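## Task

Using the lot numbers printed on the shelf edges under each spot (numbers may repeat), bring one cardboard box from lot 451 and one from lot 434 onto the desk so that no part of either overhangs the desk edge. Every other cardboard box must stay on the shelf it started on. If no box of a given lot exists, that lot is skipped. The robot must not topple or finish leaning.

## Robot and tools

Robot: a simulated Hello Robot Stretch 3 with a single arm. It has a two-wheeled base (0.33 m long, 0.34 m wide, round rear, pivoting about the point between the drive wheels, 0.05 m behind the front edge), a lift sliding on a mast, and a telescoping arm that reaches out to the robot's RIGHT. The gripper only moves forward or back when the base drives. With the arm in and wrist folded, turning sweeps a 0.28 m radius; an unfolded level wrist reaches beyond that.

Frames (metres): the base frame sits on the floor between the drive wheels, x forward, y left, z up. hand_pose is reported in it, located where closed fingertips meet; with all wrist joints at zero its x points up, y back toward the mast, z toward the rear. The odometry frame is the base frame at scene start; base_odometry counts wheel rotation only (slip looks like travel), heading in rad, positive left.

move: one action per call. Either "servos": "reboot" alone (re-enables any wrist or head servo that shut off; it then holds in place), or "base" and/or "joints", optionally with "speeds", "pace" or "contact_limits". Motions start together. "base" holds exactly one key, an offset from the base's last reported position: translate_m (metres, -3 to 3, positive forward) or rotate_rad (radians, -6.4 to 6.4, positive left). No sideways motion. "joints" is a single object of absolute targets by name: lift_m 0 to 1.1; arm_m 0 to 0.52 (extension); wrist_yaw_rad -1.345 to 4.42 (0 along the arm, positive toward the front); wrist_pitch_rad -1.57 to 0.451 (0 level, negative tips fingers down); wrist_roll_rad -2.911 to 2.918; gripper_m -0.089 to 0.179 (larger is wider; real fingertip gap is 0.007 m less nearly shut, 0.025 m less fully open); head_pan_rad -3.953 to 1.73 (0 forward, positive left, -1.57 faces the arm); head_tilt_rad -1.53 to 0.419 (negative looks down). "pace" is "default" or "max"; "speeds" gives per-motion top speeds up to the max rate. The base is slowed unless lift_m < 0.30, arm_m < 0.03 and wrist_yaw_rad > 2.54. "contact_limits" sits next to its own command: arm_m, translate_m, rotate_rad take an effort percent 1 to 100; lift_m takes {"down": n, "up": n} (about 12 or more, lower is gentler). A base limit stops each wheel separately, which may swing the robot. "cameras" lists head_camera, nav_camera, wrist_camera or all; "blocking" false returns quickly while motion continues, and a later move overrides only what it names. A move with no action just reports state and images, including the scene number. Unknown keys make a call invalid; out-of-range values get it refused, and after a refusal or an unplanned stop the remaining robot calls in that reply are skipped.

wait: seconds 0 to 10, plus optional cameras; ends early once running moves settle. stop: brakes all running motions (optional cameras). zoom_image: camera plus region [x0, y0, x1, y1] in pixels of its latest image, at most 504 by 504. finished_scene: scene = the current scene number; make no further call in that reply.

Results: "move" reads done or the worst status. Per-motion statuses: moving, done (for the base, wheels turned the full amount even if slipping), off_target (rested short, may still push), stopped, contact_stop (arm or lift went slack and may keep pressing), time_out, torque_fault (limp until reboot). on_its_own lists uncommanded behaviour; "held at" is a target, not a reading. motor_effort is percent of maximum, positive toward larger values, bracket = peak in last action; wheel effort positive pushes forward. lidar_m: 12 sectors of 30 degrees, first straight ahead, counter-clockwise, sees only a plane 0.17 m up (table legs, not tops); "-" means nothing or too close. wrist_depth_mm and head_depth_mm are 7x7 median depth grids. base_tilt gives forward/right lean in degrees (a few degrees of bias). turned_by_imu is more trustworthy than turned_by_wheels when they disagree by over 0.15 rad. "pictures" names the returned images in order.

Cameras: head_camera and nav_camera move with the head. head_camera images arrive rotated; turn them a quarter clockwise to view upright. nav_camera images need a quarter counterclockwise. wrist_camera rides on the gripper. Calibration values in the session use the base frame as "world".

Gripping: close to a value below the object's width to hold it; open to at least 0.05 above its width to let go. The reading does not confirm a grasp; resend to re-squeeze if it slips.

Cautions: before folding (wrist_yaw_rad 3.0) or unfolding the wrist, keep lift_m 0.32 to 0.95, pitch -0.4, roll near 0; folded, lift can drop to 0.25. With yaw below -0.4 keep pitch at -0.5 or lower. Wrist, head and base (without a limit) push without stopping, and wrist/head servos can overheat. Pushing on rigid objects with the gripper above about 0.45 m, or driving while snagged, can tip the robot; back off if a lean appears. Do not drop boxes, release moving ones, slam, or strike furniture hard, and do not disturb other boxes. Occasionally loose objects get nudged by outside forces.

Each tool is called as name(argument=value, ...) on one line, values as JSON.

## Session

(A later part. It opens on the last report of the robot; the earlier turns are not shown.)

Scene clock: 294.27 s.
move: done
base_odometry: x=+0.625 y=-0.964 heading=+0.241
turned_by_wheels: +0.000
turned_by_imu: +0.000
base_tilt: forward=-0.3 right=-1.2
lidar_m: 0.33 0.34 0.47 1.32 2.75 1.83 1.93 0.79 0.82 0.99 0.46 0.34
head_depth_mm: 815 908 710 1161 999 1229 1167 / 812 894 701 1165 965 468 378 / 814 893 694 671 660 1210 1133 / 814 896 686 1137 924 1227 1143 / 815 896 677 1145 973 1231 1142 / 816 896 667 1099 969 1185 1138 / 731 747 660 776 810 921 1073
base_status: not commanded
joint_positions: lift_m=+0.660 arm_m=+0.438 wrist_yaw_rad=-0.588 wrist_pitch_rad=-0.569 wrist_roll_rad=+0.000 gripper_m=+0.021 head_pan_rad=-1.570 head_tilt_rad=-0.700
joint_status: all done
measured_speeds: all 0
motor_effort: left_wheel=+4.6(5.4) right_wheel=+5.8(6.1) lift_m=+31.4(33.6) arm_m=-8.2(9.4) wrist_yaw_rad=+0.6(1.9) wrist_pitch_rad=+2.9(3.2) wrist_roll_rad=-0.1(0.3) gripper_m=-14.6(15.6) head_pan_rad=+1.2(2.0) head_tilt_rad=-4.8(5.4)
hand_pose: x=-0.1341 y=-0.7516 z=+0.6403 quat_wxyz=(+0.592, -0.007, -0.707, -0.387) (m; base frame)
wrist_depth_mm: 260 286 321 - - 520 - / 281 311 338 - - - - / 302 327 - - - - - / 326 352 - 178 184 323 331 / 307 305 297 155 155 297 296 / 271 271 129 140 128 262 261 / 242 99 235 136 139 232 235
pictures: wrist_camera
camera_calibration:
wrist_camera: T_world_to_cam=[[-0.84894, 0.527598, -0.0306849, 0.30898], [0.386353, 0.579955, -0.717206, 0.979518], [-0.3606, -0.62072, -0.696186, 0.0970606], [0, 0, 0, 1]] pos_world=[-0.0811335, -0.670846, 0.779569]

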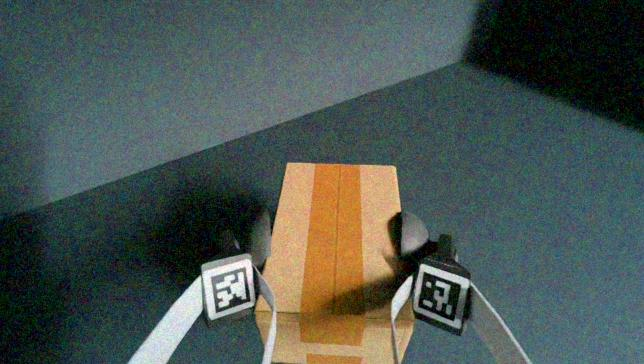

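move(joints={"arm_m": 0.0}, speeds={"arm_m": 0.25})

move(joints={"wrist_yaw_rad": 2.6, "wrist_pitch_rad": -0.4, "head_pan_rad": -1.57, "head_tilt_rad": -0.6})

move(base={"rotate_rad": -1.119}, joints={"lift_m": 0.29}, cameras=["wrist_camera"])

move(base={"translate_m": -1.21}, pace="max")

move(base={"rotate_rad": -0.479}, joints={"lift_m": 0.85}, cameras=["head_camera"])

Scene clock: 328.23 s.
move: done
base_odometry: x=+0.625 y=-0.964 heading=+0.241
turned_by_wheels: +0.000
turned_by_imu: +0.000
base_tilt: forward=-0.4 right=-1.3
lidar_m: 0.33 0.34 0.47 1.32 2.75 1.83 1.94 0.79 0.82 0.99 0.46 0.34
head_depth_mm: 814 907 709 1159 1004 1226 1168 / 813 895 701 1159 998 1246 612 / 817 893 693 1168 989 1239 443 / 815 899 684 1155 978 1233 1148 / 817 902 676 1144 977 1226 1138 / 816 899 669 1104 970 1186 1136 / 731 749 659 776 811 920 1076
base_status: not commanded
joint_positions: lift_m=+0.660 arm_m=+0.001 wrist_yaw_rad=-0.588 wrist_pitch_rad=-0.569 wrist_roll_rad=+0.000 gripper_m=+0.021 head_pan_rad=-1.570 head_tilt_rad=-0.700
joint_status: all done
measured_speeds: all 0
motor_effort: left_wheel=+5.3(5.8) right_wheel=+5.8(6.0) lift_m=+25.0(31.7) arm_m=-12.8(15.1) wrist_yaw_rad=-1.0(2.1) wrist_pitch_rad=+3.1(3.2) wrist_roll_rad=+0.0(0.4) gripper_m=-15.2(15.5) head_pan_rad=+1.2(2.1) head_tilt_rad=-4.3(5.2)
hand_pose: x=-0.1341 y=-0.3142 z=+0.6403 quat_wxyz=(+0.592, -0.006, -0.707, -0.387) (m; base frame)
wrist_depth_mm: - - - - - 527 - / - - - - - 613 - / - - - - - - - / - - - 179 183 - - / 330 - 151 155 153 942 956 / - - 129 140 128 842 819 / - 99 126 136 139 724 749
pictures: none

Scene clock: 330.83 s.
move: done
base_odometry: x=+0.625 y=-0.964 heading=+0.241
turned_by_wheels: +0.000
turned_by_imu: +0.000
base_tilt: forward=-0.2 right=-1.3
lidar_m: 0.33 0.34 0.47 1.32 2.75 1.83 1.94 0.79 0.82 0.99 0.47 0.34
head_depth_mm: 811 889 925 669 1112 887 1172 / 813 893 852 662 1102 880 1164 / 811 888 895 654 1093 898 1162 / 810 888 886 650 1090 893 1157 / 814 890 869 640 1081 891 1155 / 818 895 858 635 1037 886 1118 / 730 747 743 630 802 822 963
base_status: not commanded
joint_positions: lift_m=+0.660 arm_m=+0.001 wrist_yaw_rad=+2.597 wrist_pitch_rad=-0.429 wrist_roll_rad=+0.000 gripper_m=+0.021 head_pan_rad=-1.570 head_tilt_rad=-0.600
joint_status: all done
measured_speeds: all 0
motor_effort: left_wheel=+4.9(5.5) right_wheel=+4.9(6.5) lift_m=+24.1(24.8) arm_m=-6.1(13.1) wrist_yaw_rad=+2.7(5.2) wrist_pitch_rad=+4.8(7.4) wrist_roll_rad=-0.1(0.3) gripper_m=-15.6(15.7) head_pan_rad=+1.2(3.5) head_tilt_rad=+3.5(6.3)
hand_pose: x=+0.0943 y=+0.0452 z=+0.6703 quat_wxyz=(+0.331, +0.706, -0.041, +0.625) (m; base frame)
wrist_depth_mm: - - - - - - - / - - - - - - - / - - - - - - - / - - - 178 - - - / - - 155 156 150 - - / 929 984 128 140 128 - - / 205 99 791 136 128 104 -
pictures: none

Scene clock: 335.03 s.
move: done
base_odometry: x=+0.625 y=-0.964 heading=-0.878
turned_by_wheels: -1.119
turned_by_imu: -1.100
base_tilt: forward=-0.4 right=-1.1
lidar_m: 0.49 0.35 0.33 0.34 0.44 1.07 1.99 1.83 1.93 0.84 0.79 1.00
head_depth_mm: 1575 1707 1848 2025 1880 1504 1246 / 1653 1794 1966 2156 1871 1497 1246 / 1337 1455 1934 2190 1863 1476 1235 / 1398 1479 1691 1696 1772 1469 1232 / 1452 1538 1729 1438 1607 1422 1220 / 1315 1334 862 924 1015 1175 1199 / 634 685 743 862 991 1175 1143
base_status: done
joint_positions: lift_m=+0.290 arm_m=+0.001 wrist_yaw_rad=+2.597 wrist_pitch_rad=-0.428 wrist_roll_rad=+0.000 gripper_m=+0.021 head_pan_rad=-1.570 head_tilt_rad=-0.600
joint_status: all done
measured_speeds: all 0
motor_effort: left_wheel=+7.4(12.3) right_wheel=-10.0(12.6) lift_m=+23.4(26.7) arm_m=-3.2(6.0) wrist_yaw_rad=+1.7(3.5) wrist_pitch_rad=+4.8(4.8) wrist_roll_rad=+0.2(0.6) gripper_m=-14.9(15.6) head_pan_rad=+0.8(1.4) head_tilt_rad=+2.9(4.1)
hand_pose: x=+0.0944 y=+0.0453 z=+0.3004 quat_wxyz=(+0.331, +0.706, -0.041, +0.625) (m; base frame)
wrist_depth_mm: - - - - 341 341 345 / - - - - 372 374 376 / - - - - 406 407 413 / - - - 178 438 455 447 / - - 151 156 150 - - / 484 513 129 140 128 497 495 / 210 98 270 136 139 427 432
pictures: wrist_camera
camera_calibration:
wrist_camera: T_world_to_cam=[[0.87335, -0.48641, -0.0257979, -0.0460081], [-0.304653, -0.504145, -0.808099, 0.326904], [0.380062, 0.713613, -0.588481, 0.274758], [0, 0, 0, 1]] pos_world=[0.0353484, -0.0536425, 0.424674]

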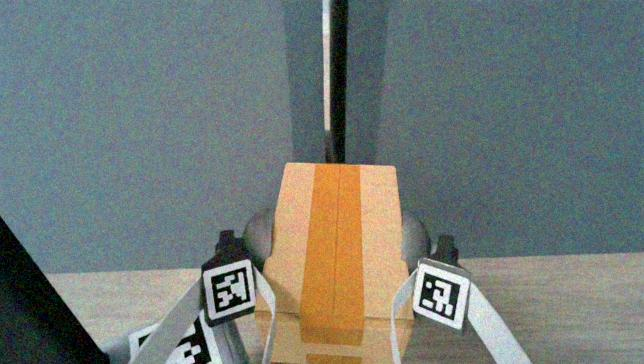

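Scene clock: 340.43 s.
move: done
base_odometry: x=-0.148 y=-0.034 heading=-0.878
turned_by_wheels: +0.000
turned_by_imu: -0.001
base_tilt: forward=-0.2 right=-1.2
lidar_m: 1.31 0.92 0.87 0.89 1.18 2.65 1.55 0.88 0.97 1.45 1.88 1.61
head_depth_mm: 1138 1230 1338 1132 841 1421 1253 / 1175 1292 1403 1546 864 1484 1210 / 1226 1331 1482 1630 1773 1477 1235 / 1282 1405 1551 1742 1838 1474 1229 / 1362 1490 1649 1864 1817 1462 1220 / 1429 1580 1763 2010 1815 1457 1221 / 1522 1693 1910 2171 1815 1442 1211
base_status: done
joint_positions: lift_m=+0.290 arm_m=+0.001 wrist_yaw_rad=+2.597 wrist_pitch_rad=-0.428 wrist_roll_rad=+0.000 gripper_m=+0.021 head_pan_rad=-1.570 head_tilt_rad=-0.600
joint_status: not commanded
measured_speeds: all 0
motor_effort: left_wheel=-3.2(9.8) right_wheel=-2.9(18.7) lift_m=+30.5(32.1) arm_m=-3.5(4.4) wrist_yaw_rad=+1.5(3.7) wrist_pitch_rad=+4.7(4.8) wrist_roll_rad=+0.1(0.3) gripper_m=-15.0(15.6) head_pan_rad=+0.1(1.5) head_tilt_rad=+2.6(3.6)
hand_pose: x=+0.0943 y=+0.0453 z=+0.3004 quat_wxyz=(+0.331, +0.706, -0.041, +0.625) (m; base frame)
wrist_depth_mm: - - - - - - - / 892 - - - - - - / 874 874 891 878 879 888 880 / 737 715 710 179 675 703 693 / 611 602 157 155 157 582 578 / 501 528 129 140 128 499 499 / 206 99 271 136 139 427 436
pictures: none

Scene clock: 346.37 s.
move: done
base_odometry: x=-0.148 y=-0.034 heading=-1.357
turned_by_wheels: -0.479
turned_by_imu: -0.471
base_tilt: forward=-0.4 right=-1.2
lidar_m: 1.61 1.25 0.91 0.87 0.90 1.23 2.66 1.54 0.88 0.96 1.46 1.89
head_depth_mm: 1165 1286 1416 1135 876 1454 1318 / 1161 1279 1411 1124 898 1494 - / 1166 1279 1394 1112 895 1483 1288 / 1164 1271 1395 1101 889 1435 1289 / 1160 1268 1385 1093 881 1456 295 / 1163 1276 1410 1577 1713 1450 1217 / 1160 1274 1392 1563 1729 1451 1212
base_status: done
joint_positions: lift_m=+0.850 arm_m=+0.001 wrist_yaw_rad=+2.597 wrist_pitch_rad=-0.428 wrist_roll_rad=+0.000 gripper_m=+0.021 head_pan_rad=-1.570 head_tilt_rad=-0.600
joint_status: all done
measured_speeds: all 0
motor_effort: left_wheel=+8.6(12.2) right_wheel=-9.6(12.9) lift_m=+31.0(34.9) arm_m=-10.2(10.2) wrist_yaw_rad=+1.7(3.3) wrist_pitch_rad=+4.7(4.8) wrist_roll_rad=-0.1(0.3) gripper_m=-14.9(15.7) head_pan_rad=-0.3(0.8) head_tilt_rad=+1.4(3.2)
hand_pose: x=+0.0943 y=+0.0453 z=+0.8604 quat_wxyz=(+0.331, +0.706, -0.041, +0.625) (m; base frame)
wrist_depth_mm: - - - - - - - / - - 936 - - - - / - - - - - - - / - - - 178 - - - / - - 155 155 155 - - / - - 129 140 128 - - / 206 100 981 136 139 992 -
pictures: head_camera (sideways)
camera_calibration:
head_camera: T_world_to_cam=[[-0.0467536, 0.519896, -0.852949, 1.12549], [0.997499, -0.0210196, -0.067489, 0.0813571], [-0.0530159, -0.853971, -0.517613, 0.629501], [0, 0, 0, 1]] pos_world=[0.00484048, -0.0458493, 1.29131]

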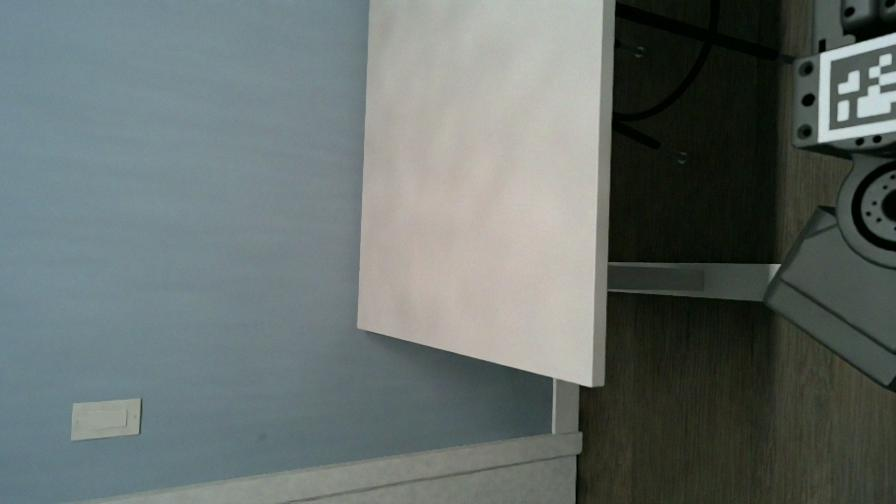

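move(joints={"wrist_yaw_rad": 0.0, "wrist_pitch_rad": -0.55})

move(joints={"arm_m": 0.40, "lift_m": 0.8})

move(joints={"lift_m": 0.772}, speeds={"lift_m": 0.03}, contact_limits={"lift_m": {"down": 13}}, cameras=["wrist_camera"])

Scene clock: 377.20 s.
move: done
base_odometry: x=-0.148 y=-0.034 heading=-1.357
turned_by_wheels: +0.000
turned_by_imu: +0.000
base_tilt: forward=-0.4 right=-1.1
lidar_m: 1.62 1.24 0.91 0.87 0.90 1.23 2.66 1.54 0.88 0.96 1.45 1.88
head_depth_mm: 1162 1277 1414 1136 875 1456 1313 / 1160 1272 1393 1122 899 1486 - / 1165 1275 1400 1116 895 1471 1238 / 1159 1279 1399 1097 886 516 314 / 1158 1282 1389 1091 878 1462 1192 / 1155 1273 1419 1585 1727 1449 1223 / 1155 1266 1394 1560 1719 1455 1215
base_status: not commanded
joint_positions: lift_m=+0.850 arm_m=+0.001 wrist_yaw_rad=+0.003 wrist_pitch_rad=-0.568 wrist_roll_rad=+0.000 gripper_m=+0.021 head_pan_rad=-1.570 head_tilt_rad=-0.600
joint_status: all done
measured_speeds: all 0
motor_effort: left_wheel=+7.9(8.8) right_wheel=-9.9(11.2) lift_m=+23.7(31.9) arm_m=-10.1(13.3) wrist_yaw_rad=-2.5(8.8) wrist_pitch_rad=+2.9(6.3) wrist_roll_rad=+0.0(0.3) gripper_m=-15.1(15.6) head_pan_rad=-0.4(0.9) head_tilt_rad=+1.0(2.1)
hand_pose: x=-0.0209 y=-0.3485 z=+0.8305 quat_wxyz=(+0.679, +0.200, -0.678, -0.198) (m; base frame)
wrist_depth_mm: - - - - - - - / - - - - - - - / - - - - - - - / - - - 179 - - - / - - 156 155 154 - - / - - 129 141 128 - - / 954 100 910 136 139 911 916
pictures: none

Scene clock: 381.33 s.
move: done
base_odometry: x=-0.148 y=-0.034 heading=-1.357
turned_by_wheels: +0.000
turned_by_imu: +0.000
base_tilt: forward=-0.3 right=-1.3
lidar_m: 1.62 1.25 0.91 0.87 0.90 1.23 2.66 1.54 0.88 0.96 1.46 1.88
head_depth_mm: 1168 1282 1420 1136 871 341 - / 1164 1276 1400 1112 406 340 1185 / 1158 1282 1400 569 829 1479 1236 / 1162 1276 1394 679 824 1427 1220 / 1160 1274 1394 1093 880 1460 1213 / 1154 1274 1414 1594 1709 1457 1219 / 1158 1268 1400 1564 1714 1445 1217
base_status: not commanded
joint_positions: lift_m=+0.800 arm_m=+0.400 wrist_yaw_rad=+0.003 wrist_pitch_rad=-0.570 wrist_roll_rad=+0.000 gripper_m=+0.021 head_pan_rad=-1.570 head_tilt_rad=-0.600
joint_status: all done
measured_speeds: all 0
motor_effort: left_wheel=+7.7(8.6) right_wheel=-9.9(11.0) lift_m=+29.8(34.0) arm_m=+13.5(15.0) wrist_yaw_rad=-3.0(4.8) wrist_pitch_rad=+3.2(3.3) wrist_roll_rad=-0.2(0.3) gripper_m=-15.0(15.7) head_pan_rad=-1.0(1.1) head_tilt_rad=+0.5(1.8)
hand_pose: x=-0.0209 y=-0.7477 z=+0.7802 quat_wxyz=(+0.679, +0.200, -0.678, -0.198) (m; base frame)
wrist_depth_mm: - - - - - - - / - 834 - - - - - / - 897 - - - - - / - - - 178 - - - / - - 152 155 150 - - / - - 128 140 128 - - / - 99 - 136 128 104 -
pictures: none

Scene clock: 382.70 s.
move: done
base_odometry: x=-0.148 y=-0.034 heading=-1.357
turned_by_wheels: +0.000
turned_by_imu: +0.000
base_tilt: forward=-0.4 right=-1.3
lidar_m: 1.61 1.25 0.90 0.87 0.90 1.23 2.66 1.54 0.88 0.96 1.46 1.88
head_depth_mm: 1162 1288 1413 1137 869 1422 294 / 1158 1285 1400 1123 461 363 318 / 1171 1278 1392 599 797 1471 1236 / 1164 1270 1400 1094 795 1436 1223 / 1158 1274 1395 1094 878 1465 1221 / 1157 1278 1415 1590 1699 1458 1216 / 1160 1273 1410 1561 1708 1445 1213
base_status: not commanded
joint_positions: lift_m=+0.772 arm_m=+0.400 wrist_yaw_rad=+0.003 wrist_pitch_rad=-0.545 wrist_roll_rad=+0.000 gripper_m=+0.021 head_pan_rad=-1.570 head_tilt_rad=-0.600
joint_status: all done
measured_speeds: all 0
motor_effort: left_wheel=+7.6(8.3) right_wheel=-9.5(10.6) lift_m=+19.4(29.3) arm_m=+12.0(13.5) wrist_yaw_rad=-2.9(3.8) wrist_pitch_rad=-1.4(3.3) wrist_roll_rad=+0.0(0.3) gripper_m=-15.4(15.6) head_pan_rad=-0.3(1.1) head_tilt_rad=+0.4(1.5)
contact_limits: lift_m down 13 (down: maximum 72; up: maximum 65)
hand_pose: x=-0.0210 y=-0.7516 z=+0.7573 quat_wxyz=(+0.682, +0.191, -0.680, -0.190) (m; base frame)
wrist_depth_mm: 726 - - - - - - / - 814 - - - - - / - 836 - - - - - / - - - 176 - - - / - - 151 156 151 - - / - - 129 140 128 - - / - 98 - 136 128 104 -
pictures: wrist_camera
camera_calibration:
wrist_camera: T_world_to_cam=[[-0.998911, -0.0358203, -0.0298902, -0.0185812], [-0.00239674, 0.679246, -0.733907, 1.09883], [0.0465916, -0.733036, -0.678592, 0.130083], [0, 0, 0, 1]] pos_world=[-0.0219881, -0.651685, 0.894154]

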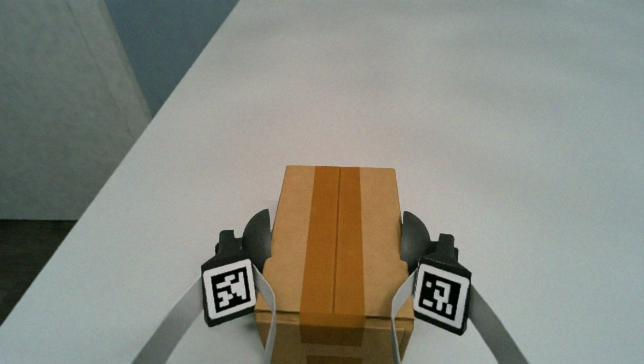

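move(joints={"gripper_m": 0.14}, cameras=["wrist_camera"])

move(joints={"arm_m": 0.0}, speeds={"arm_m": 0.3})

move(joints={"wrist_yaw_rad": 3.0, "wrist_pitch_rad": -0.4, "gripper_m": 0.05}, pace="max", cameras=["head_camera"])

move(base={"rotate_rad": -0.23}, joints={"lift_m": 0.29}, pace="max")

move(base={"translate_m": -2.227}, pace="max")

move(base={"rotate_rad": 1.828}, joints={"head_pan_rad": 0.0, "head_tilt_rad": -0.3}, pace="max", cameras=["head_camera", "nav_camera"])

Scene clock: 431.70 s.
move: done
base_odometry: x=-0.148 y=-0.034 heading=-1.357
turned_by_wheels: +0.000
turned_by_imu: +0.000
base_tilt: forward=-0.3 right=-1.2
lidar_m: 1.62 1.25 0.91 0.87 0.90 1.23 2.65 1.54 0.88 0.96 1.46 1.88
head_depth_mm: 1160 1274 1414 1136 873 1416 294 / 1159 1279 1401 1121 462 363 319 / 1162 1278 1400 598 798 1484 1235 / 1155 1272 1394 1103 796 1425 1222 / 1158 1279 1392 1093 879 1458 1219 / 1157 1267 1417 1584 1704 1450 1215 / 1160 1271 1399 1562 1723 1448 1210
base_status: not commanded
joint_positions: lift_m=+0.772 arm_m=+0.400 wrist_yaw_rad=+0.002 wrist_pitch_rad=-0.560 wrist_roll_rad=+0.000 gripper_m=+0.140 head_pan_rad=-1.570 head_tilt_rad=-0.600
joint_status: all done
measured_speeds: all 0
motor_effort: left_wheel=+7.8(8.0) right_wheel=-9.4(10.3) lift_m=+26.4(27.0) arm_m=+9.4(10.5) wrist_yaw_rad=-2.1(3.6) wrist_pitch_rad=+1.4(1.6) wrist_roll_rad=-0.2(0.3) gripper_m=+0.7(80.7) head_pan_rad=-0.8(1.3) head_tilt_rad=+0.1(0.7)
contact_limits: lift_m down 13 (down: maximum 72; up: maximum 65)
hand_pose: x=-0.0211 y=-0.7492 z=+0.7541 quat_wxyz=(+0.680, +0.196, -0.679, -0.195) (m; base frame)
wrist_depth_mm: 724 - - - - - - / - 819 - - - - - / - - - - - - - / - - - 173 172 - - / - 147 - 154 153 142 - / - 125 136 135 129 120 - / - 120 - 140 132 - 112
pictures: wrist_camera
camera_calibration:
wrist_camera: T_world_to_cam=[[-0.99893, -0.034851, -0.0303911, -0.0176433], [-0.00208805, 0.690563, -0.72327, 1.09528], [0.0461937, -0.722433, -0.689897, 0.146131], [0, 0, 0, 1]] pos_world=[-0.0220877, -0.651406, 0.892464]

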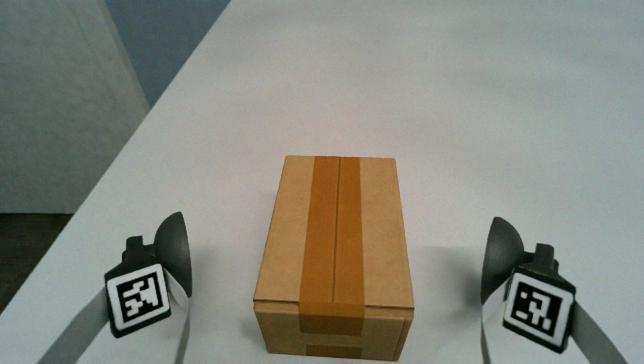

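Scene clock: 435.37 s.
move: done
base_odometry: x=-0.148 y=-0.034 heading=-1.357
turned_by_wheels: +0.000
turned_by_imu: +0.000
base_tilt: forward=-0.5 right=-1.1
lidar_m: 1.62 1.25 0.91 0.87 0.90 1.24 2.66 1.54 0.88 0.96 1.46 1.89
head_depth_mm: 1159 1279 1409 1136 874 1458 1248 / 1164 1273 1401 1129 900 1494 1245 / 1167 1275 1395 1112 895 1479 1173 / 1158 1280 1396 1102 851 1434 358 / 1161 1268 1391 1094 881 1465 1175 / 1162 1265 1409 1581 1705 1459 1212 / 1160 1273 1399 1554 1722 1451 1208
base_status: not commanded
joint_positions: lift_m=+0.772 arm_m=+0.001 wrist_yaw_rad=+0.002 wrist_pitch_rad=-0.561 wrist_roll_rad=+0.000 gripper_m=+0.140 head_pan_rad=-1.570 head_tilt_rad=-0.600
joint_status: all done
measured_speeds: all 0
motor_effort: left_wheel=+7.6(8.0) right_wheel=-8.7(10.0) lift_m=+25.7(26.9) arm_m=-12.5(14.4) wrist_yaw_rad=-1.5(3.9) wrist_pitch_rad=+1.7(1.8) wrist_roll_rad=-0.1(0.3) gripper_m=+0.3(1.2) head_pan_rad=-1.8(1.8) head_tilt_rad=-0.4(1.4)
contact_limits: lift_m down 13 (down: maximum 72; up: maximum 65)
hand_pose: x=-0.0211 y=-0.3496 z=+0.7539 quat_wxyz=(+0.680, +0.197, -0.679, -0.195) (m; base frame)
wrist_depth_mm: - - - 436 - - - / - - - - - - - / - - - - - - - / - - - - - - - / - - - - - 769 - / - 126 976 957 969 120 939 / 105 860 876 870 864 833 832
pictures: none

Scene clock: 437.20 s.
move: done
base_odometry: x=-0.148 y=-0.034 heading=-1.357
turned_by_wheels: +0.000
turned_by_imu: +0.000
base_tilt: forward=-0.3 right=-1.3
lidar_m: 1.62 1.25 0.91 0.87 0.91 1.23 2.65 1.54 0.88 0.96 1.46 1.89
head_depth_mm: 1164 1283 1417 1136 875 1457 1240 / 1166 1277 1402 1123 899 1480 1232 / 1161 1273 1393 1111 897 1484 1238 / 1160 1271 1396 1098 851 1430 1221 / 1160 1276 1394 1095 880 1461 1218 / 1157 1272 1412 1584 1713 1458 1214 / 1159 1276 1393 1567 1724 1453 1214
base_status: not commanded
joint_positions: lift_m=+0.772 arm_m=+0.001 wrist_yaw_rad=+2.997 wrist_pitch_rad=-0.420 wrist_roll_rad=+0.000 gripper_m=+0.050 head_pan_rad=-1.570 head_tilt_rad=-0.600
joint_status: all done
measured_speeds: all 0
motor_effort: left_wheel=+7.4(7.7) right_wheel=-9.6(10.3) lift_m=+25.8(26.7) arm_m=-8.0(12.8) wrist_yaw_rad=+2.0(6.5) wrist_pitch_rad=+3.4(5.4) wrist_roll_rad=+0.1(0.3) gripper_m=+0.3(81.5) head_pan_rad=-0.9(1.5) head_tilt_rad=-1.4(1.4)
contact_limits: lift_m down 13 (down: maximum 72; up: maximum 65)
hand_pose: x=+0.0111 y=+0.0762 z=+0.7841 quat_wxyz=(+0.198, +0.700, +0.097, +0.679) (m; base frame)
wrist_depth_mm: - 137 - - - - - / - 148 - - - - - / 941 162 196 - - - - / - 186 - - - - - / - - 199 - - - - / - - 127 - 125 - - / 979 914 284 931 929 934 934
pictures: head_camera (sideways)
camera_calibration:
head_camera: T_world_to_cam=[[-0.0467536, 0.519896, -0.852949, 1.12549], [0.997499, -0.0210196, -0.067489, 0.0813571], [-0.0530159, -0.853971, -0.517613, 0.629501], [0, 0, 0, 1]] pos_world=[0.00484048, -0.0458493, 1.29131]

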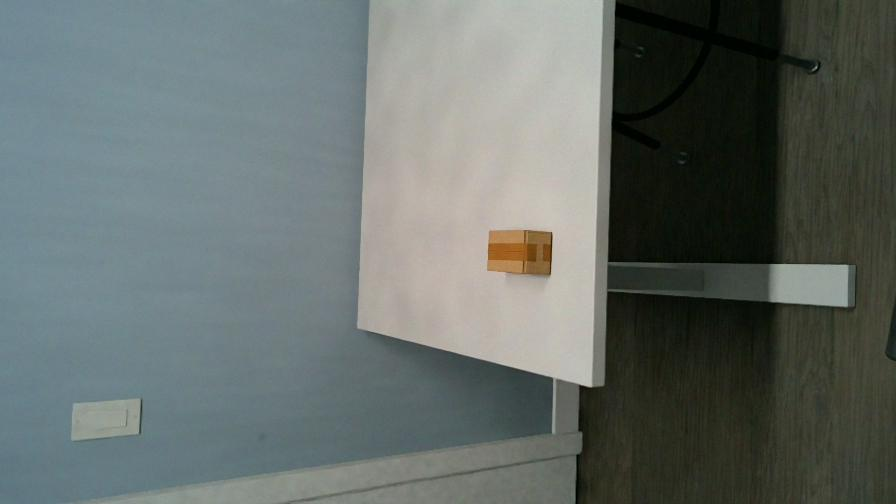

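Scene clock: 441.20 s.
move: done
base_odometry: x=-0.148 y=-0.034 heading=-1.586
turned_by_wheels: -0.230
turned_by_imu: -0.226
base_tilt: forward=-0.2 right=-1.3
lidar_m: 1.61 1.67 1.00 0.87 0.87 1.03 1.85 2.66 0.88 0.96 0.96 1.64
head_depth_mm: 1281 1427 1541 1136 1381 1495 1251 / 1243 1383 1497 1123 1168 1456 1240 / 1221 1348 1467 1117 934 1441 1234 / 1200 1319 1440 1100 888 1480 1231 / 1164 1281 1407 1094 878 1469 1222 / 1138 1252 1364 1077 832 1408 1218 / 1121 1219 1333 1125 836 1449 1211
base_status: done
joint_positions: lift_m=+0.290 arm_m=+0.001 wrist_yaw_rad=+2.997 wrist_pitch_rad=-0.419 wrist_roll_rad=+0.000 gripper_m=+0.050 head_pan_rad=-1.570 head_tilt_rad=-0.600
joint_status: all done
measured_speeds: all 0
motor_effort: left_wheel=+7.7(12.3) right_wheel=-9.9(13.4) lift_m=+22.8(26.0) arm_m=+1.7(7.9) wrist_yaw_rad=+2.6(3.5) wrist_pitch_rad=+2.9(3.3) wrist_roll_rad=+0.0(0.5) gripper_m=-0.1(0.9) head_pan_rad=-1.2(1.8) head_tilt_rad=-1.7(2.1)
hand_pose: x=+0.0111 y=+0.0765 z=+0.3025 quat_wxyz=(+0.197, +0.700, +0.097, +0.680) (m; base frame)
wrist_depth_mm: - 137 - 876 - - - / - 148 - - - - - / - 162 842 916 909 883 887 / 757 186 673 728 727 713 711 / 609 586 199 583 599 591 587 / 526 519 127 509 125 504 502 / 454 274 267 279 432 444 443
pictures: none

Scene clock: 450.07 s.
move: done
base_odometry: x=-0.114 y=+2.193 heading=-1.586
turned_by_wheels: +0.000
turned_by_imu: -0.002
base_tilt: forward=-0.3 right=-1.2
lidar_m: 3.78 0.70 0.62 1.82 0.98 0.58 0.51 0.51 0.60 1.08 1.73 1.74
head_depth_mm: 824 848 874 896 931 964 999 / 1005 1043 1076 1129 1167 1223 1187 / 1299 1361 1413 1494 1575 1438 1231 / 1618 1772 1925 2147 1845 1466 1229 / 1595 1747 1940 2141 1812 1455 1220 / 1569 1704 1890 2101 1807 1445 1219 / 1531 1668 1849 2035 1807 1454 1209
base_status: done
joint_positions: lift_m=+0.290 arm_m=+0.001 wrist_yaw_rad=+2.997 wrist_pitch_rad=-0.419 wrist_roll_rad=+0.000 gripper_m=+0.050 head_pan_rad=-1.570 head_tilt_rad=-0.600
joint_status: not commanded
measured_speeds: all 0
motor_effort: left_wheel=+0.0(10.0) right_wheel=-9.8(17.7) lift_m=+29.8(31.5) arm_m=+12.5(13.8) wrist_yaw_rad=+2.1(3.6) wrist_pitch_rad=+3.0(3.1) wrist_roll_rad=+0.2(0.3) gripper_m=+0.3(1.0) head_pan_rad=-1.8(2.2) head_tilt_rad=-2.2(3.0)
hand_pose: x=+0.0110 y=+0.0765 z=+0.3025 quat_wxyz=(+0.197, +0.700, +0.097, +0.680) (m; base frame)
wrist_depth_mm: - 137 - - - - 529 / - 147 - - - - 570 / 911 162 866 898 870 - - / 751 187 669 732 721 682 690 / 617 590 200 582 588 593 590 / 525 518 127 511 125 505 504 / 454 274 269 279 438 443 438
pictures: none

Scene clock: 452.33 s.
move: done
base_odometry: x=-0.114 y=+2.193 heading=+0.242
turned_by_wheels: +1.828
turned_by_imu: +1.791
base_tilt: forward=-0.4 right=-1.2
lidar_m: 1.82 0.72 0.53 0.51 0.53 0.72 1.92 1.73 2.12 1.41 0.63 0.72
head_depth_mm: 1587 1646 1727 1828 1917 2000 1570 / 1572 1651 1719 1816 1921 1951 1564 / 1578 1661 1726 1808 1922 1975 1553 / 1568 1629 1734 1810 1917 1959 1537 / 1560 1642 1718 1814 1914 1955 1532 / 1571 1639 1707 1815 1902 1965 1535 / 1468 1496 1522 1552 1583 1612 1491
base_status: done
joint_positions: lift_m=+0.290 arm_m=+0.001 wrist_yaw_rad=+2.997 wrist_pitch_rad=-0.419 wrist_roll_rad=+0.000 gripper_m=+0.050 head_pan_rad=+0.006 head_tilt_rad=-0.297
joint_status: all done
measured_speeds: all 0
motor_effort: left_wheel=-5.9(14.8) right_wheel=+7.9(14.5) lift_m=+28.2(29.9) arm_m=-1.0(13.4) wrist_yaw_rad=+2.3(2.8) wrist_pitch_rad=+3.0(3.1) wrist_roll_rad=+0.1(0.3) gripper_m=+0.6(0.9) head_pan_rad=-3.6(6.7) head_tilt_rad=+1.4(7.4)
hand_pose: x=+0.0110 y=+0.0764 z=+0.3025 quat_wxyz=(+0.197, +0.700, +0.097, +0.680) (m; base frame)
wrist_depth_mm: 473 138 500 516 526 541 554 / 515 147 537 557 575 593 615 / 558 162 579 609 621 623 - / 600 179 190 - 670 687 678 / 612 570 199 583 593 590 589 / 519 517 127 511 125 505 501 / 455 273 267 279 437 440 439
pictures: head_camera (sideways), nav_camera (sideways)
camera_calibration:
head_camera: T_world_to_cam=[[-0.241606, -0.047697, -0.969202, 1.27837], [0.0351042, 0.997708, -0.0578508, 0.0747321], [0.969739, -0.0480002, -0.239378, 0.261214], [0, 0, 0, 1]] pos_world=[0.0529282, -0.00104808, 1.30585]
nav_camera: T_world_to_cam=[[0.267172, 0.0186172, 0.963469, -1.21257], [0.0201899, -0.999702, 0.0137186, 0.0321884], [0.963437, 0.0157871, -0.267468, 0.29549], [0, 0, 0, 1]] pos_world=[0.0386286, 0.0500885, 1.24687]

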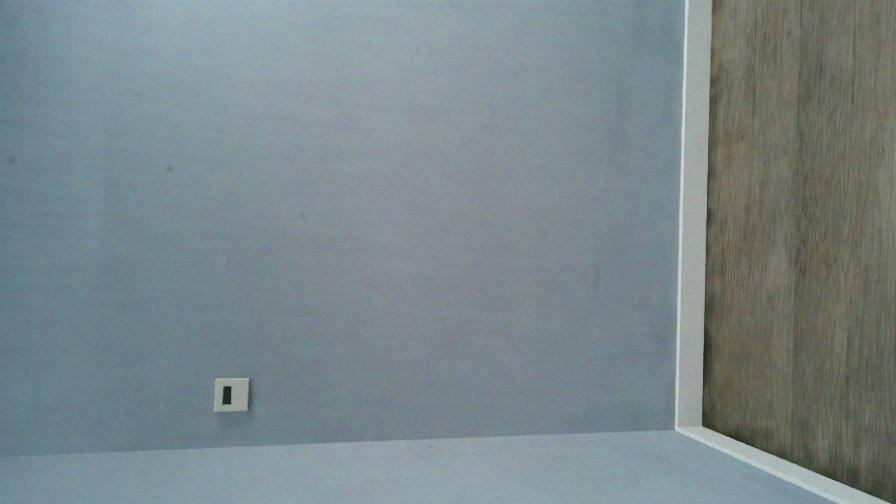

